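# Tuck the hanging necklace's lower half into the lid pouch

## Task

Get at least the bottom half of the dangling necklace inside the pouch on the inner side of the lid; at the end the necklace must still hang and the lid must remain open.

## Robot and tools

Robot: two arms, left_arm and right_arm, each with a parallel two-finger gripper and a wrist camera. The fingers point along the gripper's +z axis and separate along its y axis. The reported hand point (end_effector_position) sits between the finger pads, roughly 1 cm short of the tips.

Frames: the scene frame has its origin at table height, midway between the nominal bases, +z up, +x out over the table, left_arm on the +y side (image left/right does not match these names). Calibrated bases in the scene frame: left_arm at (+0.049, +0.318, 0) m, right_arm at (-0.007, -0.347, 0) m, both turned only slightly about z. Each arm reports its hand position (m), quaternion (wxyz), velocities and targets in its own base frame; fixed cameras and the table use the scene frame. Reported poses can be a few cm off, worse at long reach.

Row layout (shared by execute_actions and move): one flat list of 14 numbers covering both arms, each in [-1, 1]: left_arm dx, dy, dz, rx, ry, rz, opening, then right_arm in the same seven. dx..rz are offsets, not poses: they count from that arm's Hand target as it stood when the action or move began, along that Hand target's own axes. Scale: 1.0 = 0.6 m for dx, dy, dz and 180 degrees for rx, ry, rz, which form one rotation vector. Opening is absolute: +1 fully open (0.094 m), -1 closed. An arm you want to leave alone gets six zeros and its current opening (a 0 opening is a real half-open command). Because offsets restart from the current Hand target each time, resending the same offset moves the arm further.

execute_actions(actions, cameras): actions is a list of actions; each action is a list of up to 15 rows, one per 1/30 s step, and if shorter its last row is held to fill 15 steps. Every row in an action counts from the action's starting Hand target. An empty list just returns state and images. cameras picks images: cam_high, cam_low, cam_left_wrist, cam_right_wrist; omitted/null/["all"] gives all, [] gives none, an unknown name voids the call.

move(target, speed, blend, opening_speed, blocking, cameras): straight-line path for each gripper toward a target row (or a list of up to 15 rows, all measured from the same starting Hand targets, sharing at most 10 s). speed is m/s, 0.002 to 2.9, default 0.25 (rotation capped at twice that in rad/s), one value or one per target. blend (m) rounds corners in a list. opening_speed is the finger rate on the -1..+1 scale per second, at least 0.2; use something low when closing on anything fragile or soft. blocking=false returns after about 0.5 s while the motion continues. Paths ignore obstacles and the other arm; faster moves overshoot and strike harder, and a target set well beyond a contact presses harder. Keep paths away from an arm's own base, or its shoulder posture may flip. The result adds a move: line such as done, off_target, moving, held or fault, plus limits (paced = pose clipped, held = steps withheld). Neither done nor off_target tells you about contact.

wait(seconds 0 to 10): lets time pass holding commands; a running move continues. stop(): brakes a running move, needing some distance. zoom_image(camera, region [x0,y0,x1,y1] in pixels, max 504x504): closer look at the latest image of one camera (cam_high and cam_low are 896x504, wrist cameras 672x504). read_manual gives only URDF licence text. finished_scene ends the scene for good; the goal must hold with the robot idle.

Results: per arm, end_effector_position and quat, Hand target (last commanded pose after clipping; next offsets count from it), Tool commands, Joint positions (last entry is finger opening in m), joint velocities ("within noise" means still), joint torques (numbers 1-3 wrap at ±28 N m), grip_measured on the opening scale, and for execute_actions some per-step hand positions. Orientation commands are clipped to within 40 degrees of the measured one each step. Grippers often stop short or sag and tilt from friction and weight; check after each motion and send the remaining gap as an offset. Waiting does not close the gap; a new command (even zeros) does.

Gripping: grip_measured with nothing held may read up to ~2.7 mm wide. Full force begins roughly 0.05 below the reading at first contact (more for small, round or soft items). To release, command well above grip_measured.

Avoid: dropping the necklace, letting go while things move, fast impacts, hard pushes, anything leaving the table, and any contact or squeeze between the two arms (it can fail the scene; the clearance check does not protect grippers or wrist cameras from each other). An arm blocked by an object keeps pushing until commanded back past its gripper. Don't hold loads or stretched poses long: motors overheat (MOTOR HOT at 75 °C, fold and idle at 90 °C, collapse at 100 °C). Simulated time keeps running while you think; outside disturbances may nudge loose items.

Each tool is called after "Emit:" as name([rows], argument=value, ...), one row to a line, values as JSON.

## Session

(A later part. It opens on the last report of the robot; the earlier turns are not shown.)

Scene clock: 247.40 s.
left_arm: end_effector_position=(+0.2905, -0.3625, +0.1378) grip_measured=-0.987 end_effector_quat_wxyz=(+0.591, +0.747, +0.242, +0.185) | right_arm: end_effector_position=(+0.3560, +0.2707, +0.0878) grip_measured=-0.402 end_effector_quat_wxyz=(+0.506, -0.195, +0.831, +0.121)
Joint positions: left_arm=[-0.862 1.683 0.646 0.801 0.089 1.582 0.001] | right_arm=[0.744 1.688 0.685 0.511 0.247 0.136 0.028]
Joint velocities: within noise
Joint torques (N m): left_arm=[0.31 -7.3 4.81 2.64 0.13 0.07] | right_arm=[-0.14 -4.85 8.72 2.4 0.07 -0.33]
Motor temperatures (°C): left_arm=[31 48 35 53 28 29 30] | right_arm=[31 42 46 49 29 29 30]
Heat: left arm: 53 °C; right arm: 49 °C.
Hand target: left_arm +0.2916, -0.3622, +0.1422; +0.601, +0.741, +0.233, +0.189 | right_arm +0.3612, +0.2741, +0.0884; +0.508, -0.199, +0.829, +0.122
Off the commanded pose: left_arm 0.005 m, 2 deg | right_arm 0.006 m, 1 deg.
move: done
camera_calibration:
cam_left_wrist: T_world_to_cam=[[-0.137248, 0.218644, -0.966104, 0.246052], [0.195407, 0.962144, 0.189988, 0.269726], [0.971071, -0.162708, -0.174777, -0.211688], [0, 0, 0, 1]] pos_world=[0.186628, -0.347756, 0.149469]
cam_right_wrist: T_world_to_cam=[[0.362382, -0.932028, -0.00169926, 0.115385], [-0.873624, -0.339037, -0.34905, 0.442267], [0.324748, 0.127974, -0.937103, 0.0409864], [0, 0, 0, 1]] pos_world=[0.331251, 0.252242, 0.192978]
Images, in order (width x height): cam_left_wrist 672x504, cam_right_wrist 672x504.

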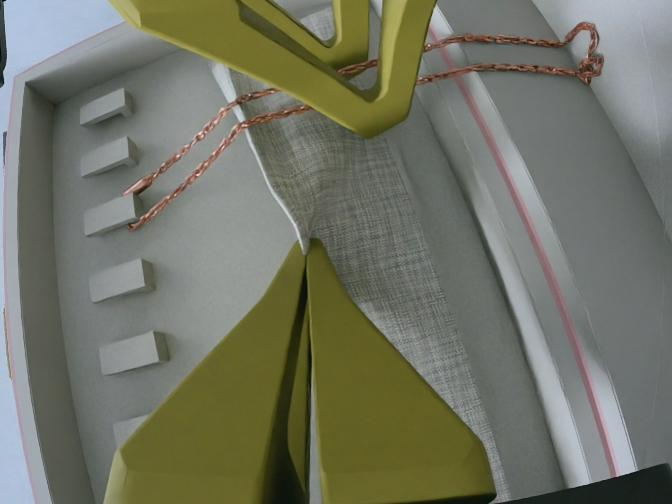

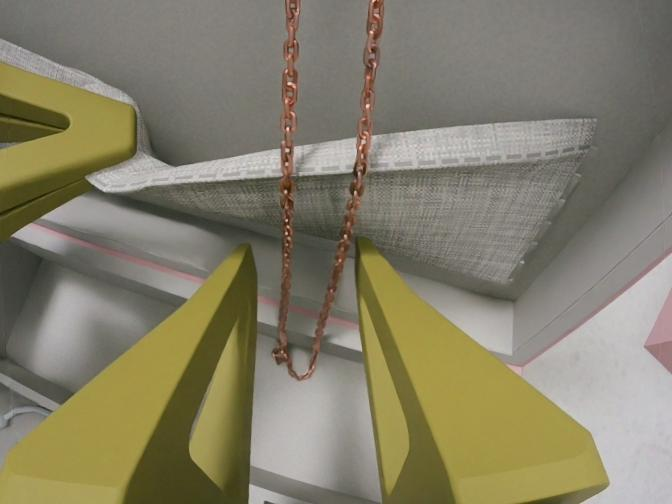

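Emit:
move(target=[0,0,0,0,0,0,-1, 0,0,0,0,0,0,-1], speed=0.05, opening_speed=0.35, cameras=["cam_left_wrist","cam_right_wrist"])

Emit:
zoom_image(camera="cam_left_wrist", region=[180, 0, 480, 225])

Emit:
zoom_image(camera="cam_right_wrist", region=[200, 80, 500, 380])

Scene clock: 249.90 s.
left_arm: end_effector_position=(+0.2905, -0.3625, +0.1379) grip_measured=-0.987 end_effector_quat_wxyz=(+0.591, +0.747, +0.242, +0.185) | right_arm: end_effector_position=(+0.3562, +0.2710, +0.0882) grip_measured=-0.983 end_effector_quat_wxyz=(+0.507, -0.195, +0.831, +0.122)
Joint positions: left_arm=[-0.862 1.683 0.646 0.801 0.089 1.582 0.001] | right_arm=[0.744 1.688 0.685 0.513 0.247 0.136 0.001]
Joint velocities: within noise
Joint torques (N m): left_arm=[0.35 -7.46 4.94 2.65 0.13 0.1] | right_arm=[-0.16 -4.88 8.69 2.41 0.07 -0.32]
Motor temperatures (°C): left_arm=[31 48 35 54 28 29 30] | right_arm=[31 42 46 48 29 29 30]
Heat: left arm: 54 °C; right arm: 48 °C.
Hand target: left_arm +0.2916, -0.3622, +0.1423; +0.601, +0.741, +0.233, +0.189 | right_arm +0.3613, +0.2742, +0.0885; +0.508, -0.199, +0.829, +0.122
Off the commanded pose: left_arm 0.004 m, 2 deg | right_arm 0.006 m, 1 deg.
move: done
camera_calibration:
cam_left_wrist: T_world_to_cam=[[-0.136993, 0.218408, -0.966194, 0.246068], [0.195303, 0.962199, 0.189813, 0.269848], [0.971128, -0.162697, -0.17447, -0.211837], [0, 0, 0, 1]] pos_world=[0.186728, -0.347856, 0.149569]
cam_right_wrist: T_world_to_cam=[[0.362809, -0.931861, -0.00222524, 0.115357], [-0.872963, -0.339041, -0.350694, 0.442619], [0.326043, 0.129178, -0.936488, 0.0404635], [0, 0, 0, 1]] pos_world=[0.331344, 0.252335, 0.193374]
Images, in order (width x height): cam_left_wrist 672x504, cam_right_wrist 672x504.

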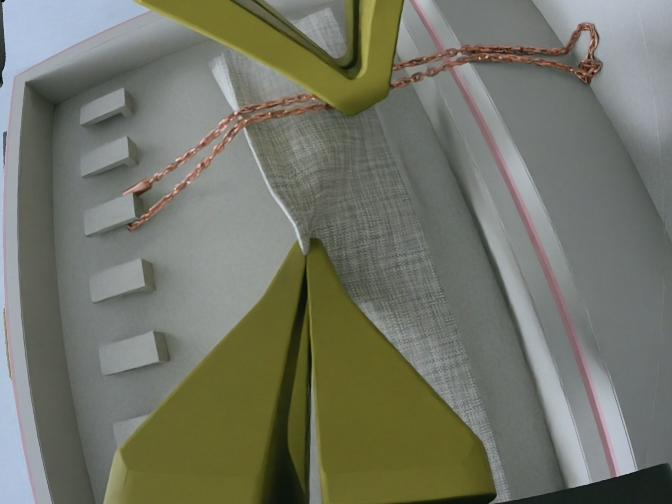

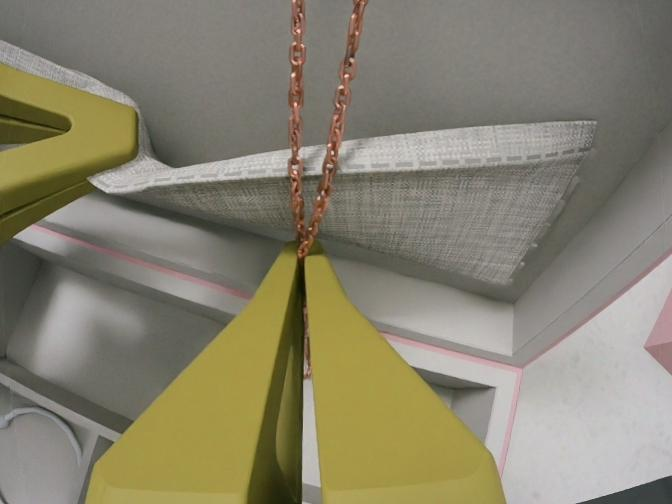

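Scaled by 1.680 from the camera's 672x504 image, which has a finer 960x720 frame.

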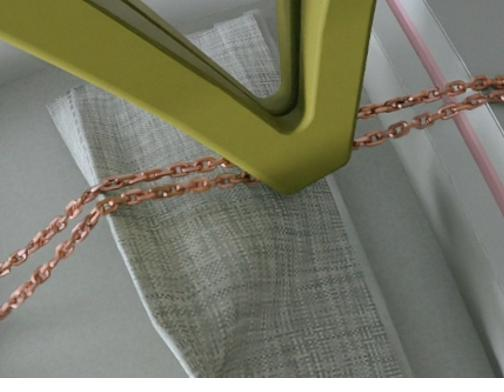

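Scaled by 1.680 from the camera's 672x504 image, which has a finer 960x720 frame.

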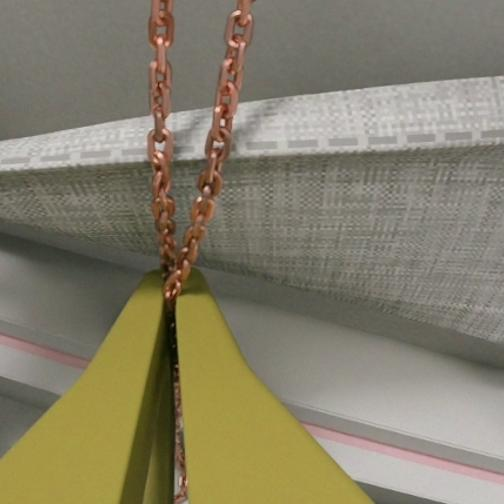

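Emit:
move([
  [0,0,0,0,0,0,-1, -0.03065,0.0190,-0.04922,0,0.0278,0,-1],
  [0,0,0,0,0,0,-1, -0.11025,0.0294,-0.0838,0,0.0556,0,-1],
], speed=0.06, blend=[0.008,0], cameras=["cam_left_wrist","cam_right_wrist"])

Scene clock: 255.77 s.
left_arm: end_effector_position=(+0.2905, -0.3625, +0.1379) grip_measured=-0.987 end_effector_quat_wxyz=(+0.591, +0.747, +0.242, +0.185) | right_arm: end_effector_position=(+0.3404, +0.2810, +0.1531) grip_measured=-0.983 end_effector_quat_wxyz=(+0.422, -0.217, +0.875, +0.095)
Joint positions: left_arm=[-0.862 1.683 0.646 0.801 0.089 1.582 0.001] | right_arm=[0.787 1.544 1.027 -0.184 0.25 0.183 0.001]
Joint velocities: within noise
Joint torques (N m): left_arm=[0.4 -7.57 4.86 2.66 0.17 0.02] | right_arm=[0.69 -8.06 10.14 2.04 0.23 -0.08]
Motor temperatures (°C): left_arm=[31 47 35 55 28 29 30] | right_arm=[31 42 46 48 29 29 30]
Heat: left arm: 55 °C; right arm: 48 °C.
Hand target: left_arm +0.2916, -0.3622, +0.1422; +0.601, +0.741, +0.233, +0.189 | right_arm +0.3400, +0.2832, +0.1702; +0.434, -0.209, +0.870, +0.104
Off the commanded pose: left_arm 0.005 m, 2 deg | right_arm 0.017 m, 2 deg.
move: off_target (right_arm)
camera_calibration:
cam_left_wrist: T_world_to_cam=[[-0.136993, 0.218408, -0.966194, 0.246068], [0.195303, 0.962199, 0.189813, 0.269848], [0.971128, -0.162697, -0.17447, -0.211837], [0, 0, 0, 1]] pos_world=[0.186728, -0.347856, 0.149569]
cam_right_wrist: T_world_to_cam=[[0.378645, -0.924697, 0.0395545, 0.116815], [-0.911249, -0.379938, -0.158975, 0.450161], [0.162032, 0.0241509, -0.98649, 0.198045], [0, 0, 0, 1]] pos_world=[0.333888, 0.274269, 0.262313]
Images, in order (width x height): cam_left_wrist 672x504, cam_right_wrist 672x504.

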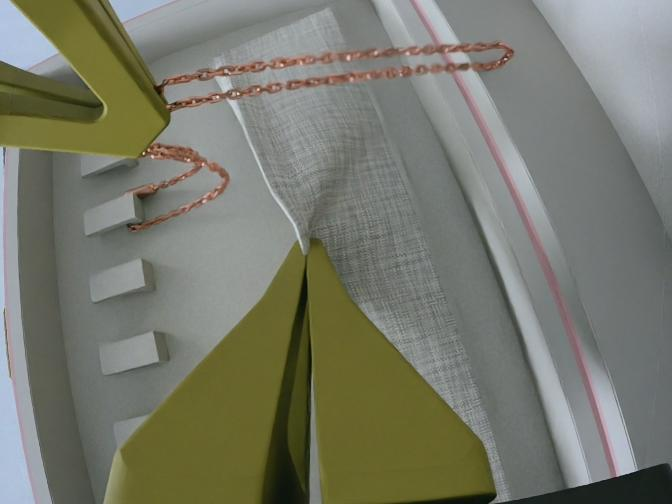

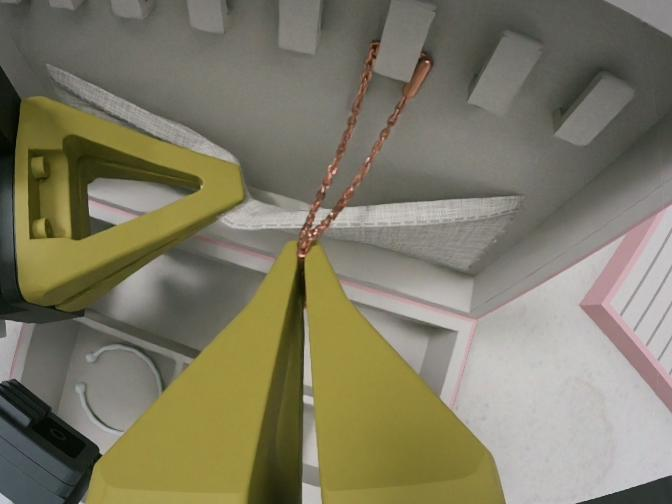

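Emit:
move(target=[0,0,0,0,0,0,-1, -0.0800,0.0101,-0.0538,0,0.0167,0,-1], speed=0.06, cameras=["cam_left_wrist","cam_right_wrist"])

Scene clock: 258.17 s.
left_arm: end_effector_position=(+0.2905, -0.3625, +0.1379) grip_measured=-0.987 end_effector_quat_wxyz=(+0.591, +0.747, +0.242, +0.185) | right_arm: end_effector_position=(+0.3410, +0.2876, +0.2208) grip_measured=-0.983 end_effector_quat_wxyz=(+0.409, -0.216, +0.882, +0.093)
Joint positions: left_arm=[-0.862 1.683 0.646 0.801 0.089 1.582 0.001] | right_arm=[0.796 1.544 1.321 -0.509 0.25 0.203 0.001]
Joint velocities: within noise
Joint torques (N m): left_arm=[0.47 -7.43 4.85 2.65 0.1 0.08] | right_arm=[0.7 -6.34 10.26 1.95 0.2 -0.06]
Motor temperatures (°C): left_arm=[31 47 35 55 28 29 30] | right_arm=[31 42 47 48 29 29 31]
Heat: left arm: 55 °C; right arm: 48 °C.
Hand target: left_arm +0.2916, -0.3622, +0.1422; +0.601, +0.741, +0.233, +0.189 | right_arm +0.3400, +0.2899, +0.2280; +0.411, -0.212, +0.881, +0.099
Off the commanded pose: left_arm 0.005 m, 2 deg | right_arm 0.008 m, 1 deg.
move: done
camera_calibration:
cam_left_wrist: T_world_to_cam=[[-0.136993, 0.218408, -0.966194, 0.246068], [0.195303, 0.962199, 0.189813, 0.269848], [0.971128, -0.162697, -0.17447, -0.211837], [0, 0, 0, 1]] pos_world=[0.186728, -0.347856, 0.149569]
cam_right_wrist: T_world_to_cam=[[0.376924, -0.925522, 0.0365809, 0.121521], [-0.916571, -0.378389, -0.129307, 0.458715], [0.133518, 0.0152097, -0.99093, 0.2779], [0, 0, 0, 1]] pos_world=[0.337536, 0.281817, 0.330249]
Images, in order (width x height): cam_left_wrist 672x504, cam_right_wrist 672x504.

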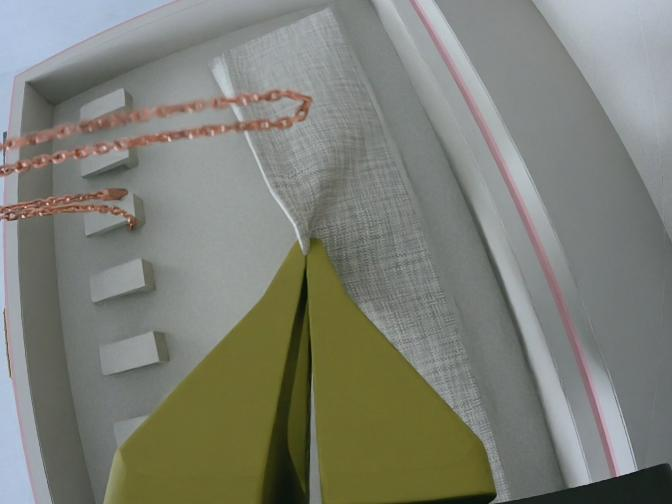

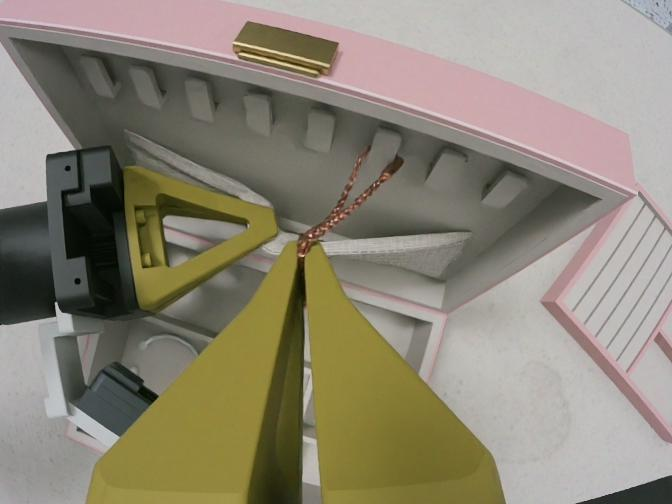

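Emit:
move(target=[0,0,0,0,0,0,-1, -0.04457,-0.0015,-0.00907,0,0,0,-1], speed=0.05, cameras=["cam_left_wrist","cam_right_wrist"])

Scene clock: 260.17 s.
left_arm: end_effector_position=(+0.2905, -0.3625, +0.1379) grip_measured=-0.987 end_effector_quat_wxyz=(+0.591, +0.747, +0.242, +0.185) | right_arm: end_effector_position=(+0.3487, +0.2932, +0.2536) grip_measured=-0.983 end_effector_quat_wxyz=(+0.418, -0.212, +0.878, +0.098)
Joint positions: left_arm=[-0.862 1.683 0.646 0.801 0.089 1.582 0.001] | right_arm=[0.792 1.575 1.466 -0.602 0.249 0.203 0.001]
Joint velocities: within noise
Joint torques (N m): left_arm=[0.34 -7.47 4.9 2.62 0.11 0.08] | right_arm=[-0.13 -4.85 10.4 2 0.1 -0.16]
Motor temperatures (°C): left_arm=[31 47 35 55 28 29 30] | right_arm=[31 42 47 48 29 29 31]
Heat: left arm: 55 °C; right arm: 48 °C.
Hand target: left_arm +0.2916, -0.3622, +0.1422; +0.601, +0.741, +0.233, +0.189 | right_arm +0.3520, +0.2951, +0.2519; +0.411, -0.212, +0.881, +0.099
Off the commanded pose: left_arm 0.005 m, 2 deg | right_arm 0.004 m, 1 deg.
move: done
camera_calibration:
cam_left_wrist: T_world_to_cam=[[-0.136993, 0.218408, -0.966194, 0.246068], [0.195303, 0.962199, 0.189813, 0.269848], [0.971128, -0.162697, -0.17447, -0.211837], [0, 0, 0, 1]] pos_world=[0.186728, -0.347856, 0.149569]
cam_right_wrist: T_world_to_cam=[[0.373685, -0.927159, 0.0271099, 0.126609], [-0.915613, -0.373391, -0.149105, 0.475335], [0.148367, 0.0308962, -0.98845, 0.29894], [0, 0, 0, 1]] pos_world=[0.343558, 0.285637, 0.362929]
Images, in order (width x height): cam_left_wrist 672x504, cam_right_wrist 672x504.

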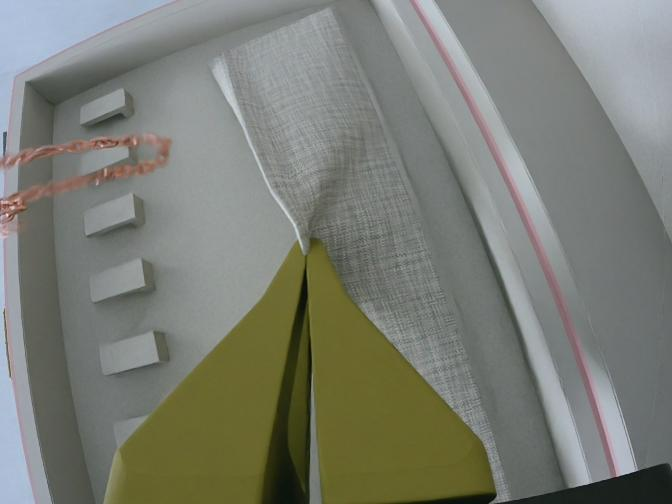

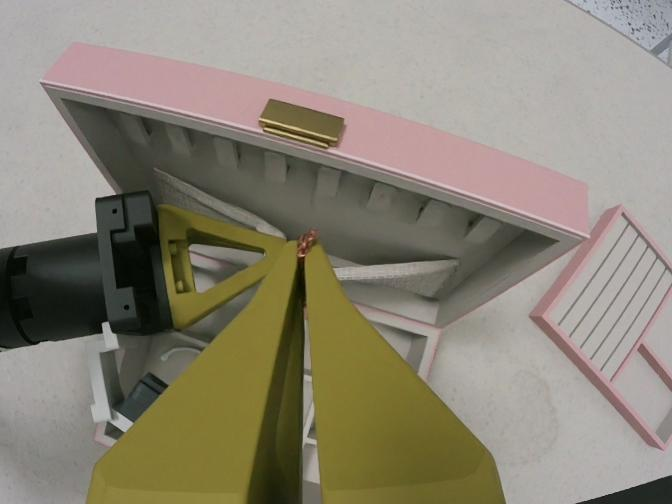

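Emit:
zoom_image(camera="cam_left_wrist", region=[0, 80, 250, 280])

Emit:
zoom_image(camera="cam_right_wrist", region=[220, 120, 500, 380])

Scaled by 2.016 from the camera's 672x504 image, which has a finer 960x720 frame.

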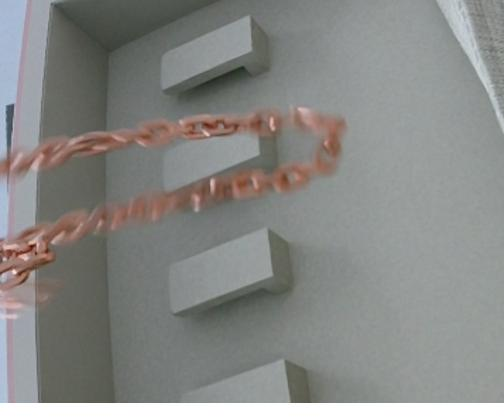

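Scaled by 1.800 from the camera's 672x504 image, which has a finer 960x720 frame.

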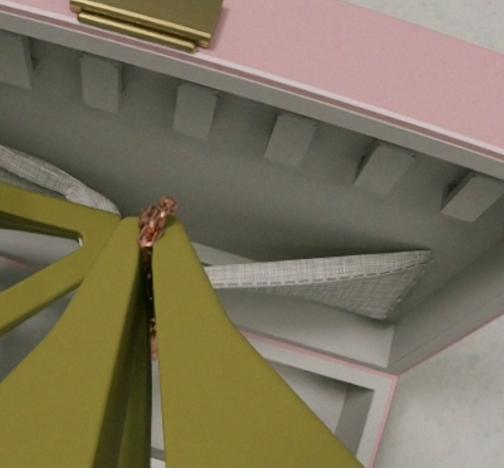

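Emit:
move([
  [0,0,0,0,0,0,-1, 0.0455,-0.0537,-0.0878,0.007,0.055,0.012,-1],
  [0,0,0,0,0,0,-1, 0.2013,-0.2577,-0.1055,0.02855,0.2217,0.0494,-1],
], speed=0.14, blend=[0.02,0])

Scene clock: 276.10 s.
left_arm: end_effector_position=(+0.2905, -0.3625, +0.1379) grip_measured=-0.987 end_effector_quat_wxyz=(+0.591, +0.747, +0.242, +0.185) | right_arm: end_effector_position=(+0.3083, +0.0984, +0.2000) grip_measured=-0.983 end_effector_quat_wxyz=(+0.092, -0.141, +0.986, +0.009)
Joint positions: left_arm=[-0.862 1.683 0.646 0.801 0.089 1.582 0.001] | right_arm=[0.316 1.626 1.645 -1.405 0.014 0.031 0.001]
Joint velocities: within noise
Joint torques (N m): left_arm=[0.36 -7.39 4.75 2.6 0.12 0.1] | right_arm=[0.13 -4.57 8.94 0.84 -0.01 -0.33]
Motor temperatures (°C): left_arm=[31 46 35 57 28 29 30] | right_arm=[31 41 47 48 29 29 31]
Heat: left arm: 57 °C; right arm: 48 °C.
Hand target: left_arm +0.2916, -0.3622, +0.1422; +0.601, +0.741, +0.234, +0.189 | right_arm +0.3100, +0.0999, +0.2001; +0.086, -0.147, +0.985, +0.013
Off the commanded pose: left_arm 0.005 m, 2 deg | right_arm 0.002 m, 1 deg.
move: done
camera_calibration:
cam_left_wrist: T_world_to_cam=[[-0.136993, 0.218408, -0.966194, 0.246068], [0.195303, 0.962199, 0.189813, 0.269848], [0.971128, -0.162697, -0.17447, -0.211837], [0, 0, 0, 1]] pos_world=[0.186728, -0.347856, 0.149569]
cam_right_wrist: T_world_to_cam=[[0.226462, -0.970552, 0.0821157, 0.00117637], [-0.839601, -0.151778, 0.521568, 0.178352], [-0.493746, -0.18706, -0.849249, 0.449453], [0, 0, 0, 1]] pos_world=[0.371394, 0.112286, 0.288578]

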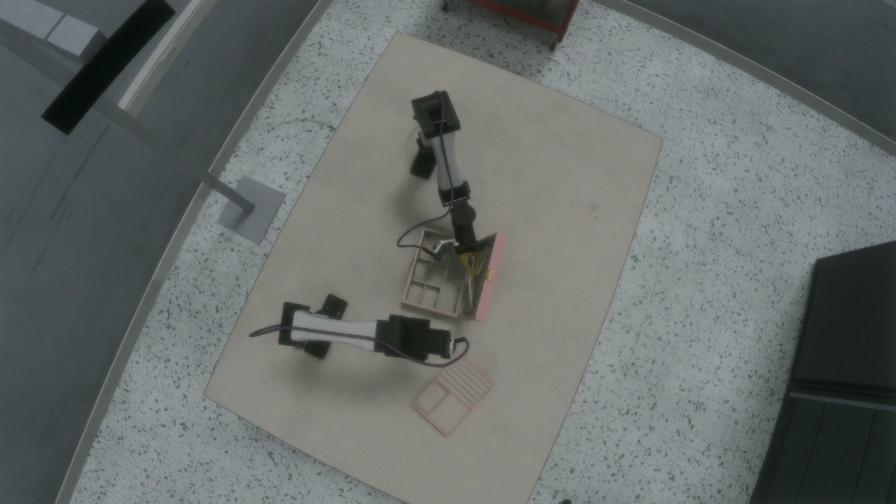

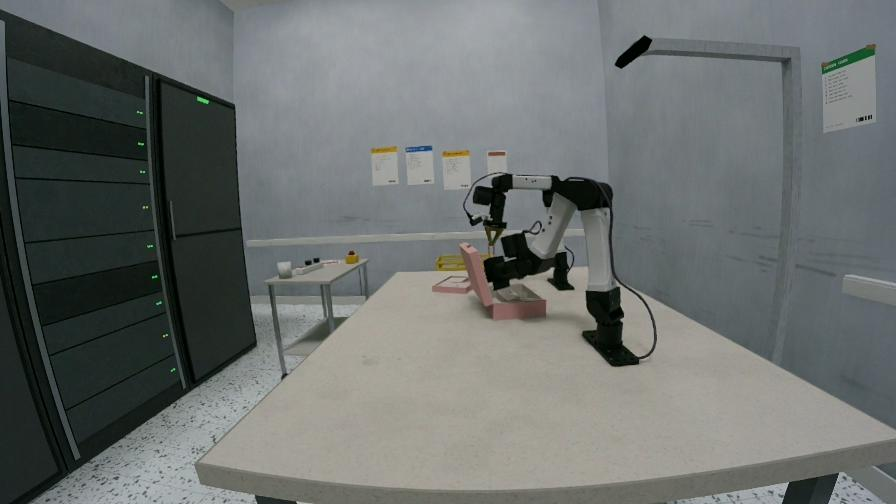

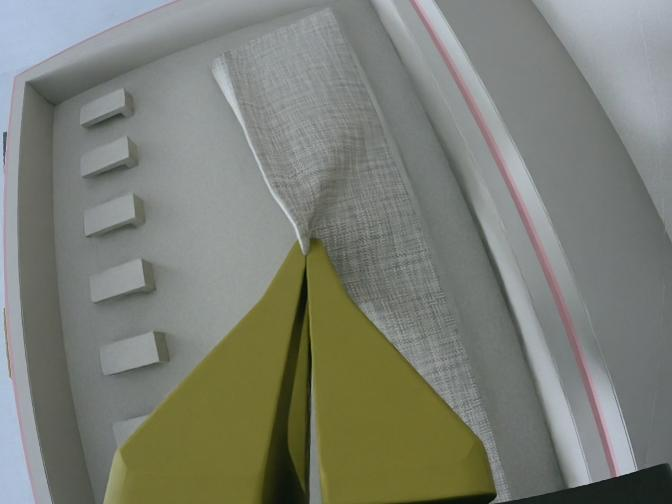

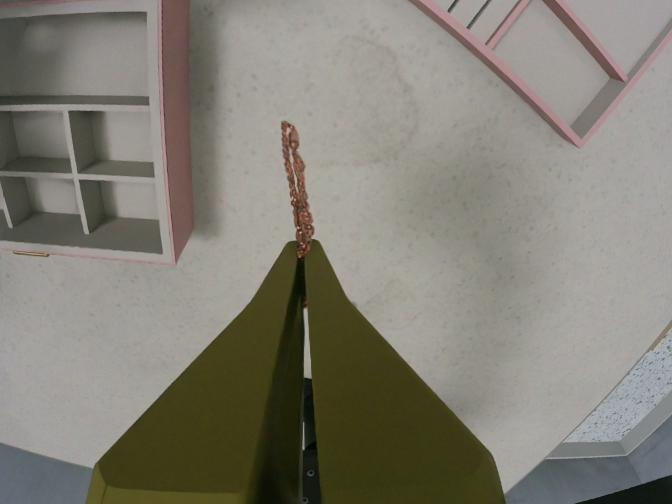

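Emit:
zoom_image(camera="cam_right_wrist", region=[230, 90, 370, 330])

Emit:
zoom_image(camera="cam_high", region=[370, 200, 550, 440])

Scaled by 2.100 from the camera's 672x504 image, which has a finer 960x720 frame.

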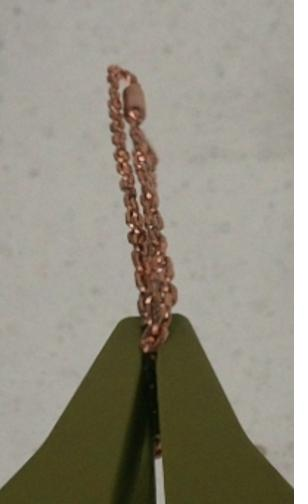

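Scaled by 2.100.

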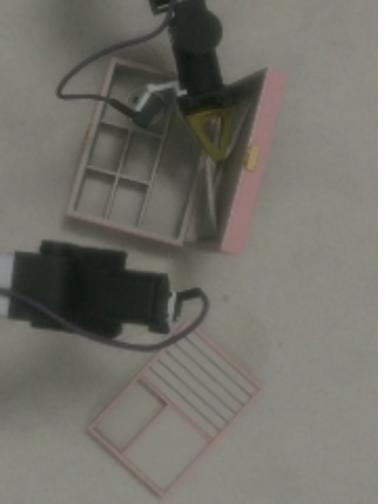

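Emit:
move(target=[0,0,0,0,0,0,-1, 0.0433,0,0.2459,0,0,0,-1], speed=0.12, cameras=["cam_right_wrist"])

Emit:
zoom_image(camera="cam_right_wrist", region=[200, 90, 420, 330])

Scene clock: 279.50 s.
left_arm: end_effector_position=(+0.2905, -0.3625, +0.1379) grip_measured=-0.987 end_effector_quat_wxyz=(+0.591, +0.747, +0.242, +0.185) | right_arm: end_effector_position=(+0.3110, +0.0993, +0.0567) grip_measured=-0.983 end_effector_quat_wxyz=(+0.093, -0.141, +0.986, +0.010)
Joint positions: left_arm=[-0.862 1.683 0.646 0.801 0.089 1.582 0.001] | right_arm=[0.316 1.65 1.094 -0.827 0.013 0.03 0.001]
Joint velocities: within noise
Joint torques (N m): left_arm=[0.43 -7.49 4.81 2.63 0.12 0.12] | right_arm=[0.1 -4.9 6.34 1.03 0 -0.33]
Motor temperatures (°C): left_arm=[31 46 35 57 28 29 30] | right_arm=[31 41 47 47 29 29 31]
Heat: left arm: 57 °C; right arm: 47 °C.
Hand target: left_arm +0.2916, -0.3622, +0.1422; +0.601, +0.741, +0.234, +0.189 | right_arm +0.3102, +0.1000, +0.0503; +0.087, -0.147, +0.985, +0.013
Off the commanded pose: left_arm 0.005 m, 2 deg | right_arm 0.007 m, 1 deg.
move: done
camera_calibration:
cam_right_wrist: T_world_to_cam=[[0.227018, -0.970464, 0.081628, 0.013012], [-0.840771, -0.152998, 0.519322, 0.256013], [-0.491494, -0.186526, -0.850671, 0.328564], [0, 0, 0, 1]] pos_world=[0.373782, 0.113083, 0.145485]
Images, in order (width x height): cam_right_wrist 672x504.

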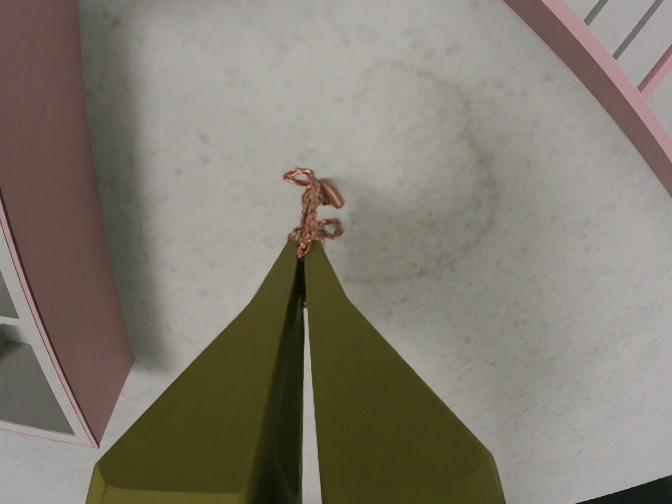

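Scaled by 2.100 from the camera's 672x504 image, which has a finer 960x720 frame.

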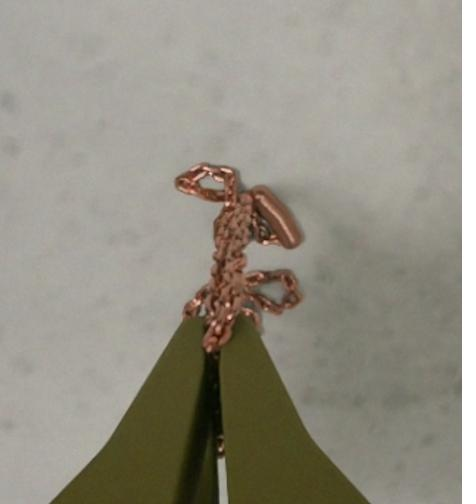

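Emit:
move(target=[0,0,0,0,0,0,-1, 0.147,-0.0005,0.0213,0,0,0,-1], speed=0.08, cameras=["cam_right_wrist"])

Emit:
zoom_image(camera="cam_right_wrist", region=[200, 30, 420, 270])

Scene clock: 281.43 s.
left_arm: end_effector_position=(+0.2905, -0.3625, +0.1379) grip_measured=-0.987 end_effector_quat_wxyz=(+0.591, +0.747, +0.242, +0.185) | right_arm: end_effector_position=(+0.2288, +0.0725, +0.0200) grip_measured=-0.983 end_effector_quat_wxyz=(+0.077, -0.142, +0.987, +0.007)
Joint positions: left_arm=[-0.862 1.683 0.646 0.801 0.089 1.582 0.001] | right_arm=[0.316 1.402 0.707 -0.722 0.013 0.03 0.001]
Joint velocities: within noise
Joint torques (N m): left_arm=[0.51 -7.34 4.81 2.68 0.1 0.09] | right_arm=[0.55 -5.24 5.79 0.99 0.01 -0.27]
Motor temperatures (°C): left_arm=[31 46 35 57 28 29 30] | right_arm=[31 41 47 47 29 29 31]
Heat: left arm: 57 °C; right arm: 47 °C.
Hand target: left_arm +0.2916, -0.3622, +0.1422; +0.601, +0.741, +0.234, +0.189 | right_arm +0.2292, +0.0750, +0.0223; +0.086, -0.147, +0.985, +0.013
Off the commanded pose: left_arm 0.005 m, 2 deg | right_arm 0.003 m, 1 deg.
move: done
camera_calibration:
cam_right_wrist: T_world_to_cam=[[0.230129, -0.969519, 0.084105, 0.0078495], [-0.823763, -0.148057, 0.547261, 0.197115], [-0.518127, -0.195223, -0.832726, 0.258351], [0, 0, 0, 1]] pos_world=[0.294428, 0.0872307, 0.106602]
Images, in order (width x height): cam_right_wrist 672x504.

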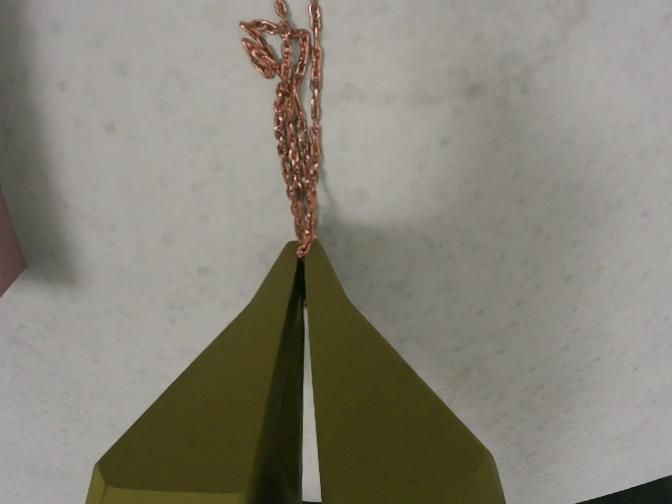

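Scaled by 2.100 from the camera's 672x504 image, which has a finer 960x720 frame.

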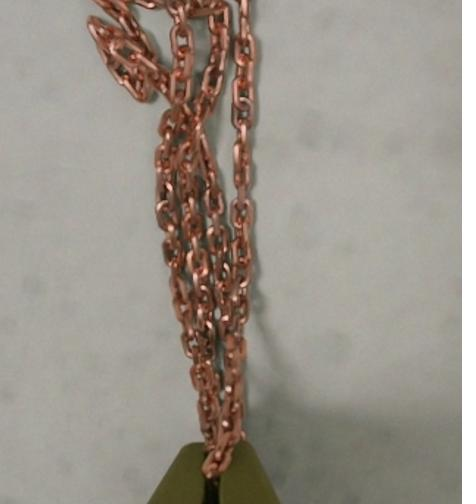

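Emit:
move([
  [0,0,0,0,0,0,-1, 0.0017,0,0.0098,0,0,0,-1],
  [0,0,0,0,0,0,-1, 0.0017,0,0.0098,0,0,0,-0.7],
], speed=0.03, opening_speed=0.6, cameras=["cam_right_wrist"])

Scene clock: 283.33 s.
left_arm: end_effector_position=(+0.2905, -0.3625, +0.1379) grip_measured=-0.987 end_effector_quat_wxyz=(+0.591, +0.747, +0.242, +0.185) | right_arm: end_effector_position=(+0.2304, +0.0730, +0.0171) grip_measured=-0.702 end_effector_quat_wxyz=(+0.084, -0.142, +0.986, +0.008)
Joint positions: left_arm=[-0.862 1.683 0.646 0.801 0.089 1.582 0.001] | right_arm=[0.316 1.402 0.692 -0.692 0.013 0.03 0.014]
Joint velocities: within noise
Joint torques (N m): left_arm=[0.38 -7.57 4.81 2.64 0.17 0.04] | right_arm=[0.54 -4.3 5.7 1 0.01 -0.27]
Motor temperatures (°C): left_arm=[31 46 35 57 28 29 30] | right_arm=[31 41 47 46 29 29 31]
Heat: left arm: 57 °C; right arm: 47 °C.
Hand target: left_arm +0.2916, -0.3622, +0.1422; +0.601, +0.741, +0.234, +0.189 | right_arm +0.2293, +0.0750, +0.0164; +0.086, -0.147, +0.985, +0.013
Off the commanded pose: left_arm 0.005 m, 2 deg | right_arm 0.002 m, 1 deg.
move: done
camera_calibration:
cam_right_wrist: T_world_to_cam=[[0.22898, -0.969888, 0.0829782, 0.00858575], [-0.831056, -0.150391, 0.53547, 0.202219], [-0.506867, -0.191571, -0.840468, 0.254064], [0, 0, 0, 1]] pos_world=[0.294866, 0.0874106, 0.104538]
Images, in order (width x height): cam_right_wrist 672x504.

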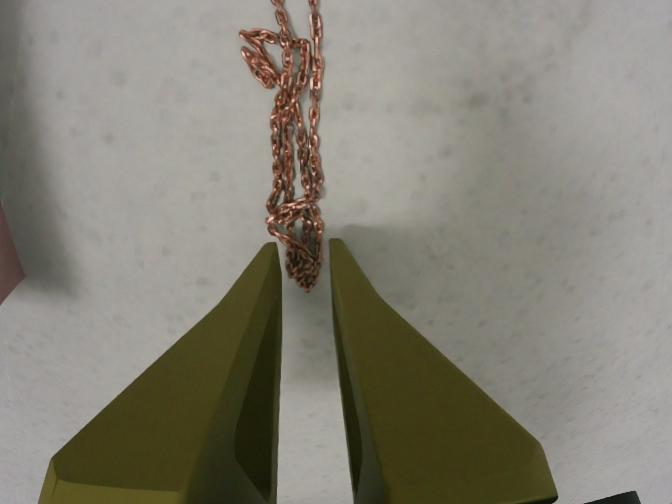

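Emit:
move([
  [0,0,0,0,0,0,-1, -0.0144,0,-0.082,0,0,0,-0.7],
  [0,0,0,0,0,0,-1, -0.1345,-0.0005,-0.1623,0,0,0,-0.7],
], speed=0.15, blend=[0.01,0], cameras=["cam_right_wrist"])

Emit:
zoom_image(camera="cam_right_wrist", region=[200, 60, 420, 280])

Scene clock: 285.33 s.
left_arm: end_effector_position=(+0.2905, -0.3625, +0.1379) grip_measured=-0.987 end_effector_quat_wxyz=(+0.591, +0.747, +0.242, +0.185) | right_arm: end_effector_position=(+0.2880, +0.0919, +0.1266) grip_measured=-0.702 end_effector_quat_wxyz=(+0.094, -0.142, +0.985, +0.010)
Joint positions: left_arm=[-0.862 1.683 0.646 0.801 0.089 1.582 0.001] | right_arm=[0.316 1.511 1.236 -1.107 0.013 0.029 0.014]
Joint velocities: within noise
Joint torques (N m): left_arm=[0.5 -7.46 4.81 2.64 0.12 0.08] | right_arm=[0.08 -3.85 8.92 0.81 0.01 -0.33]
Motor temperatures (°C): left_arm=[31 46 35 57 28 29 30] | right_arm=[31 41 47 46 29 29 31]
Heat: left arm: 57 °C; right arm: 47 °C.
Hand target: left_arm +0.2916, -0.3622, +0.1422; +0.601, +0.741, +0.234, +0.189 | right_arm +0.2892, +0.0930, +0.1263; +0.086, -0.147, +0.985, +0.013
Off the commanded pose: left_arm 0.005 m, 2 deg | right_arm 0.002 m, 1 deg.
move: done
camera_calibration:
cam_right_wrist: T_world_to_cam=[[0.227855, -0.970291, 0.0813492, 0.00509528], [-0.84096, -0.153994, 0.518722, 0.199539], [-0.490784, -0.186605, -0.851064, 0.375185], [0, 0, 0, 1]] pos_world=[0.350778, 0.105683, 0.215387]
Images, in order (width x height): cam_right_wrist 672x504.

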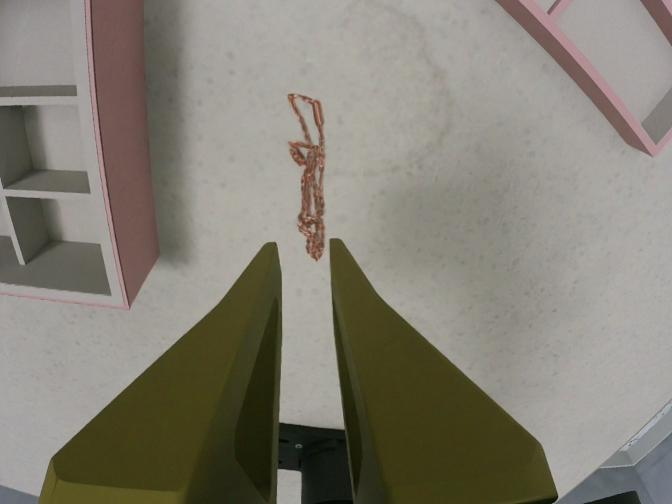

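Scaled by 2.291 from the camera's 672x504 image, which has a finer 960x720 frame.

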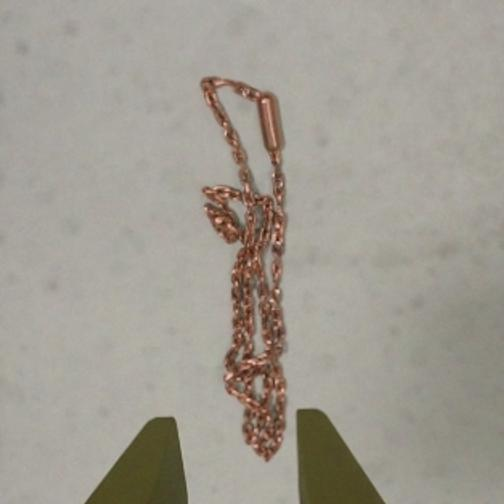

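Emit:
execute_actions(actions=[])

Scene clock: 286.90 s.
left_arm: end_effector_position=(+0.2905, -0.3625, +0.1379) grip_measured=-0.987 end_effector_quat_wxyz=(+0.591, +0.747, +0.242, +0.185) | right_arm: end_effector_position=(+0.2878, +0.0918, +0.1266) grip_measured=-0.702 end_effector_quat_wxyz=(+0.093, -0.142, +0.985, +0.010)
Joint positions: left_arm=[-0.862 1.683 0.646 0.801 0.089 1.582 0.001] | right_arm=[0.316 1.511 1.236 -1.108 0.013 0.029 0.014]
Joint velocities: within noise
Joint torques (N m): left_arm=[0.53 -7.34 4.82 2.63 0.11 0.09] | right_arm=[0.06 -3.84 8.91 0.82 0 -0.32]
Motor temperatures (°C): left_arm=[31 46 35 58 28 29 30] | right_arm=[31 40 47 46 29 29 31]
Heat: left arm: 58 °C; right arm: 47 °C.
Hand target: left_arm +0.2916, -0.3622, +0.1422; +0.601, +0.741, +0.234, +0.189 | right_arm +0.2892, +0.0929, +0.1263; +0.086, -0.147, +0.985, +0.013
Tool commands: left_gripper/opening=-1.0 right_gripper/opening=-0.7
Off the commanded pose: left_arm 0.005 m, 2 deg | right_arm 0.002 m, 1 deg.
camera_calibration:
cam_left_wrist: T_world_to_cam=[[-0.136993, 0.218408, -0.966194, 0.246068], [0.195303, 0.962199, 0.189813, 0.269848], [0.971128, -0.162697, -0.17447, -0.211837], [0, 0, 0, 1]] pos_world=[0.186728, -0.347856, 0.149569]
cam_right_wrist: T_world_to_cam=[[0.227861, -0.970281, 0.08145, 0.00510163], [-0.840605, -0.153811, 0.519351, 0.199231], [-0.491388, -0.186807, -0.850671, 0.375199], [0, 0, 0, 1]] pos_world=[0.350681, 0.105684, 0.215285]

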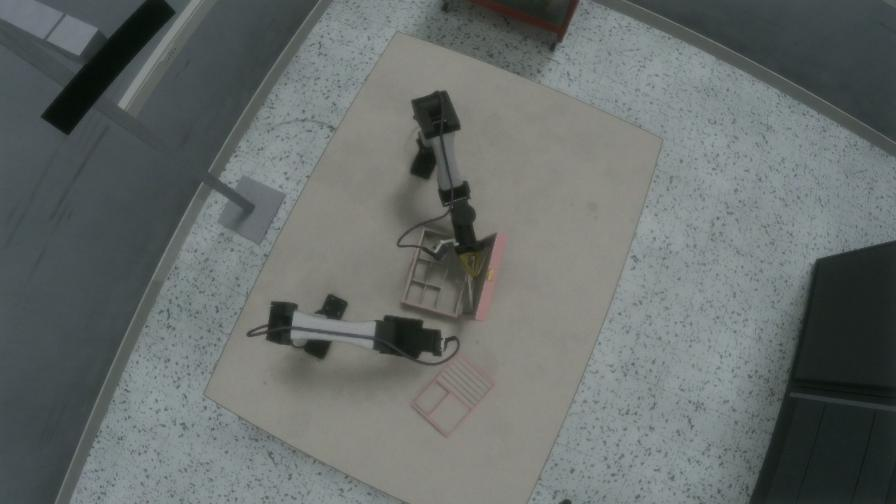

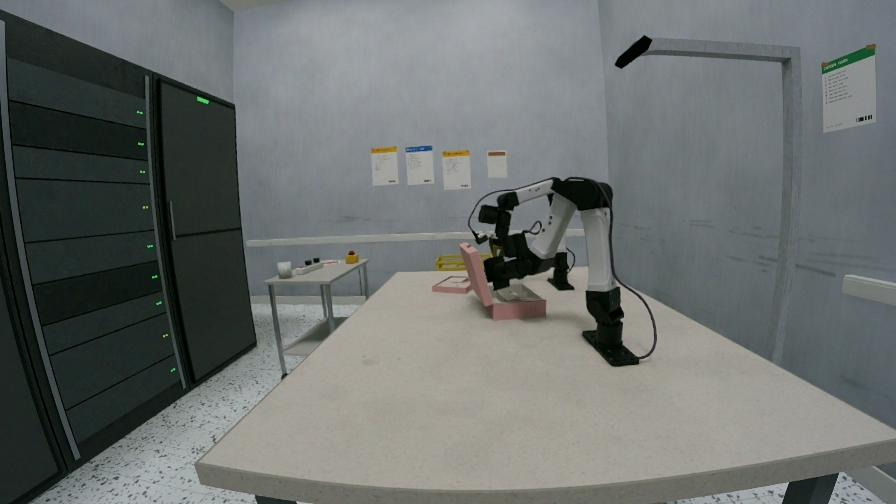

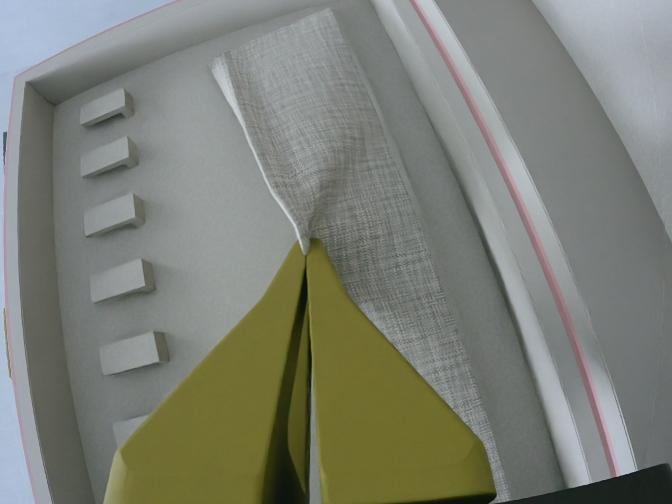

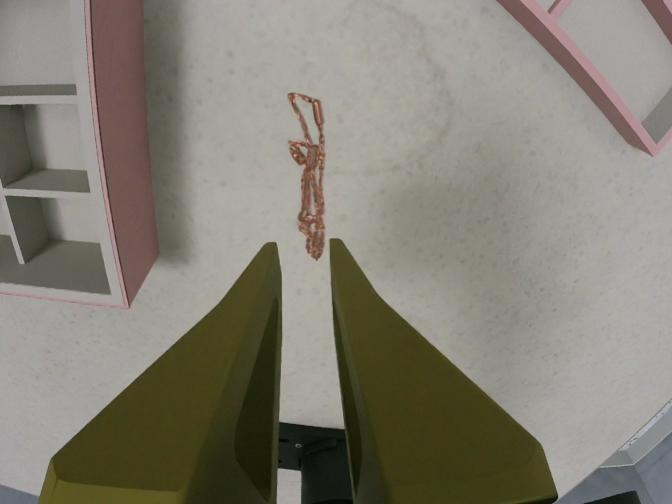

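Emit:
zoom_image(camera="cam_right_wrist", region=[250, 80, 370, 170])

Emit:
zoom_image(camera="cam_right_wrist", region=[250, 130, 390, 270])

Scaled by 4.200 from the camera's 672x504 image, which has a finer 960x720 frame.

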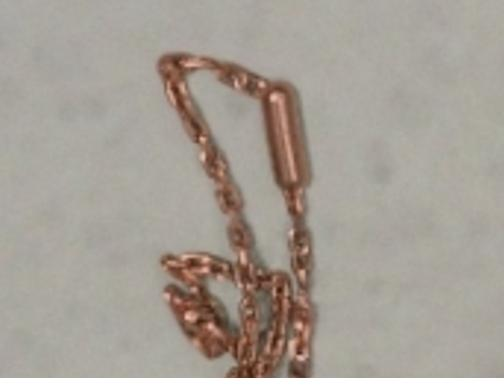

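Scaled by 3.600 from the camera's 672x504 image, which has a finer 960x720 frame.

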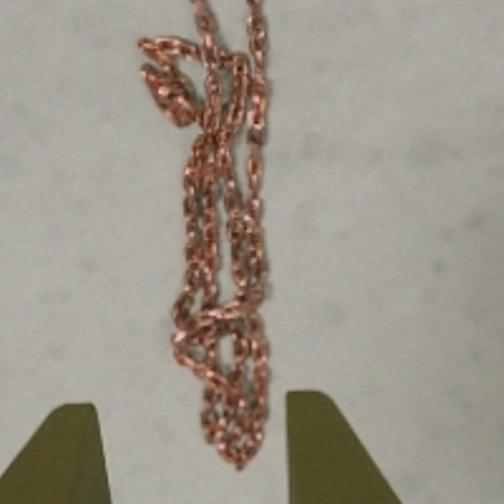

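Emit:
move(target=[0,0,0,0,0,0,-1, -0.0162,-0.0004,0.0896,-0.0062,0.0552,-0.0710,-0.85], speed=0.12, cameras=["cam_right_wrist"])

Scene clock: 296.03 s.
left_arm: end_effector_position=(+0.2905, -0.3625, +0.1379) grip_measured=-0.987 end_effector_quat_wxyz=(+0.591, +0.747, +0.242, +0.185) | right_arm: end_effector_position=(+0.3053, +0.0974, +0.0759) grip_measured=-0.848 end_effector_quat_wxyz=(+0.006, -0.252, +0.968, -0.003)
Joint positions: left_arm=[-0.862 1.683 0.646 0.801 0.089 1.582 0.001] | right_arm=[0.313 1.763 1.319 -1.115 0.007 -0.197 0.007]
Joint velocities: within noise
Joint torques (N m): left_arm=[0.43 -7.27 4.9 2.62 0.1 0.07] | right_arm=[0.09 -5.48 8.68 0.39 0.01 -0.3]
Motor temperatures (°C): left_arm=[31 45 35 58 28 29 30] | right_arm=[31 40 48 45 29 29 31]
Heat: left arm: 58 °C; right arm: 48 °C.
Hand target: left_arm +0.2916, -0.3622, +0.1422; +0.601, +0.741, +0.234, +0.189 | right_arm +0.3073, +0.0983, +0.0751; +0.000, -0.257, +0.966, +0.000
Off the commanded pose: left_arm 0.005 m, 2 deg | right_arm 0.002 m, 1 deg.
move: done
camera_calibration:
cam_right_wrist: T_world_to_cam=[[0.449947, -0.888309, 0.0919555, -0.0659487], [-0.694976, -0.283622, 0.660732, 0.198453], [-0.560854, -0.361201, -0.744968, 0.371893], [0, 0, 0, 1]] pos_world=[0.376171, 0.132031, 0.151988]
Images, in order (width x height): cam_right_wrist 672x504.

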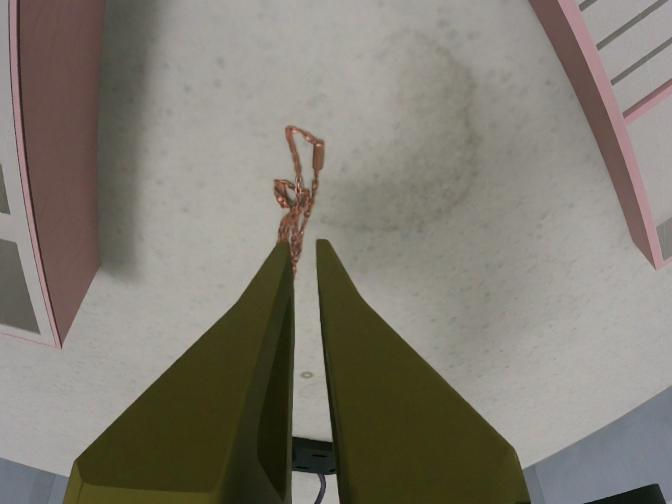

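Emit:
zoom_image(camera="cam_right_wrist", region=[240, 110, 360, 200])

Emit:
zoom_image(camera="cam_right_wrist", region=[240, 170, 360, 290])

Scaled by 4.200 from the camera's 672x504 image, which has a finer 960x720 frame.

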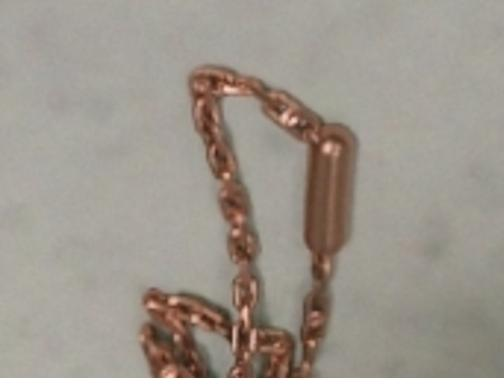

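Scaled by 4.200 from the camera's 672x504 image, which has a finer 960x720 frame.

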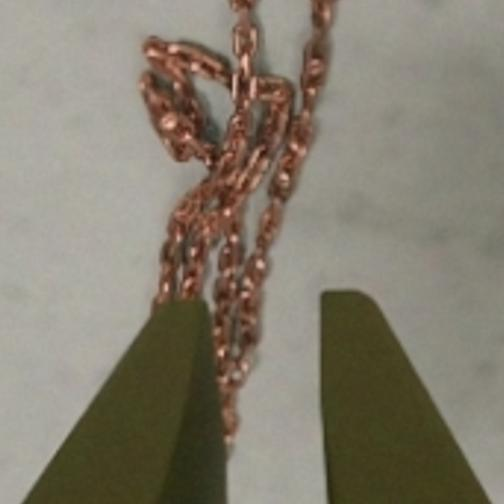

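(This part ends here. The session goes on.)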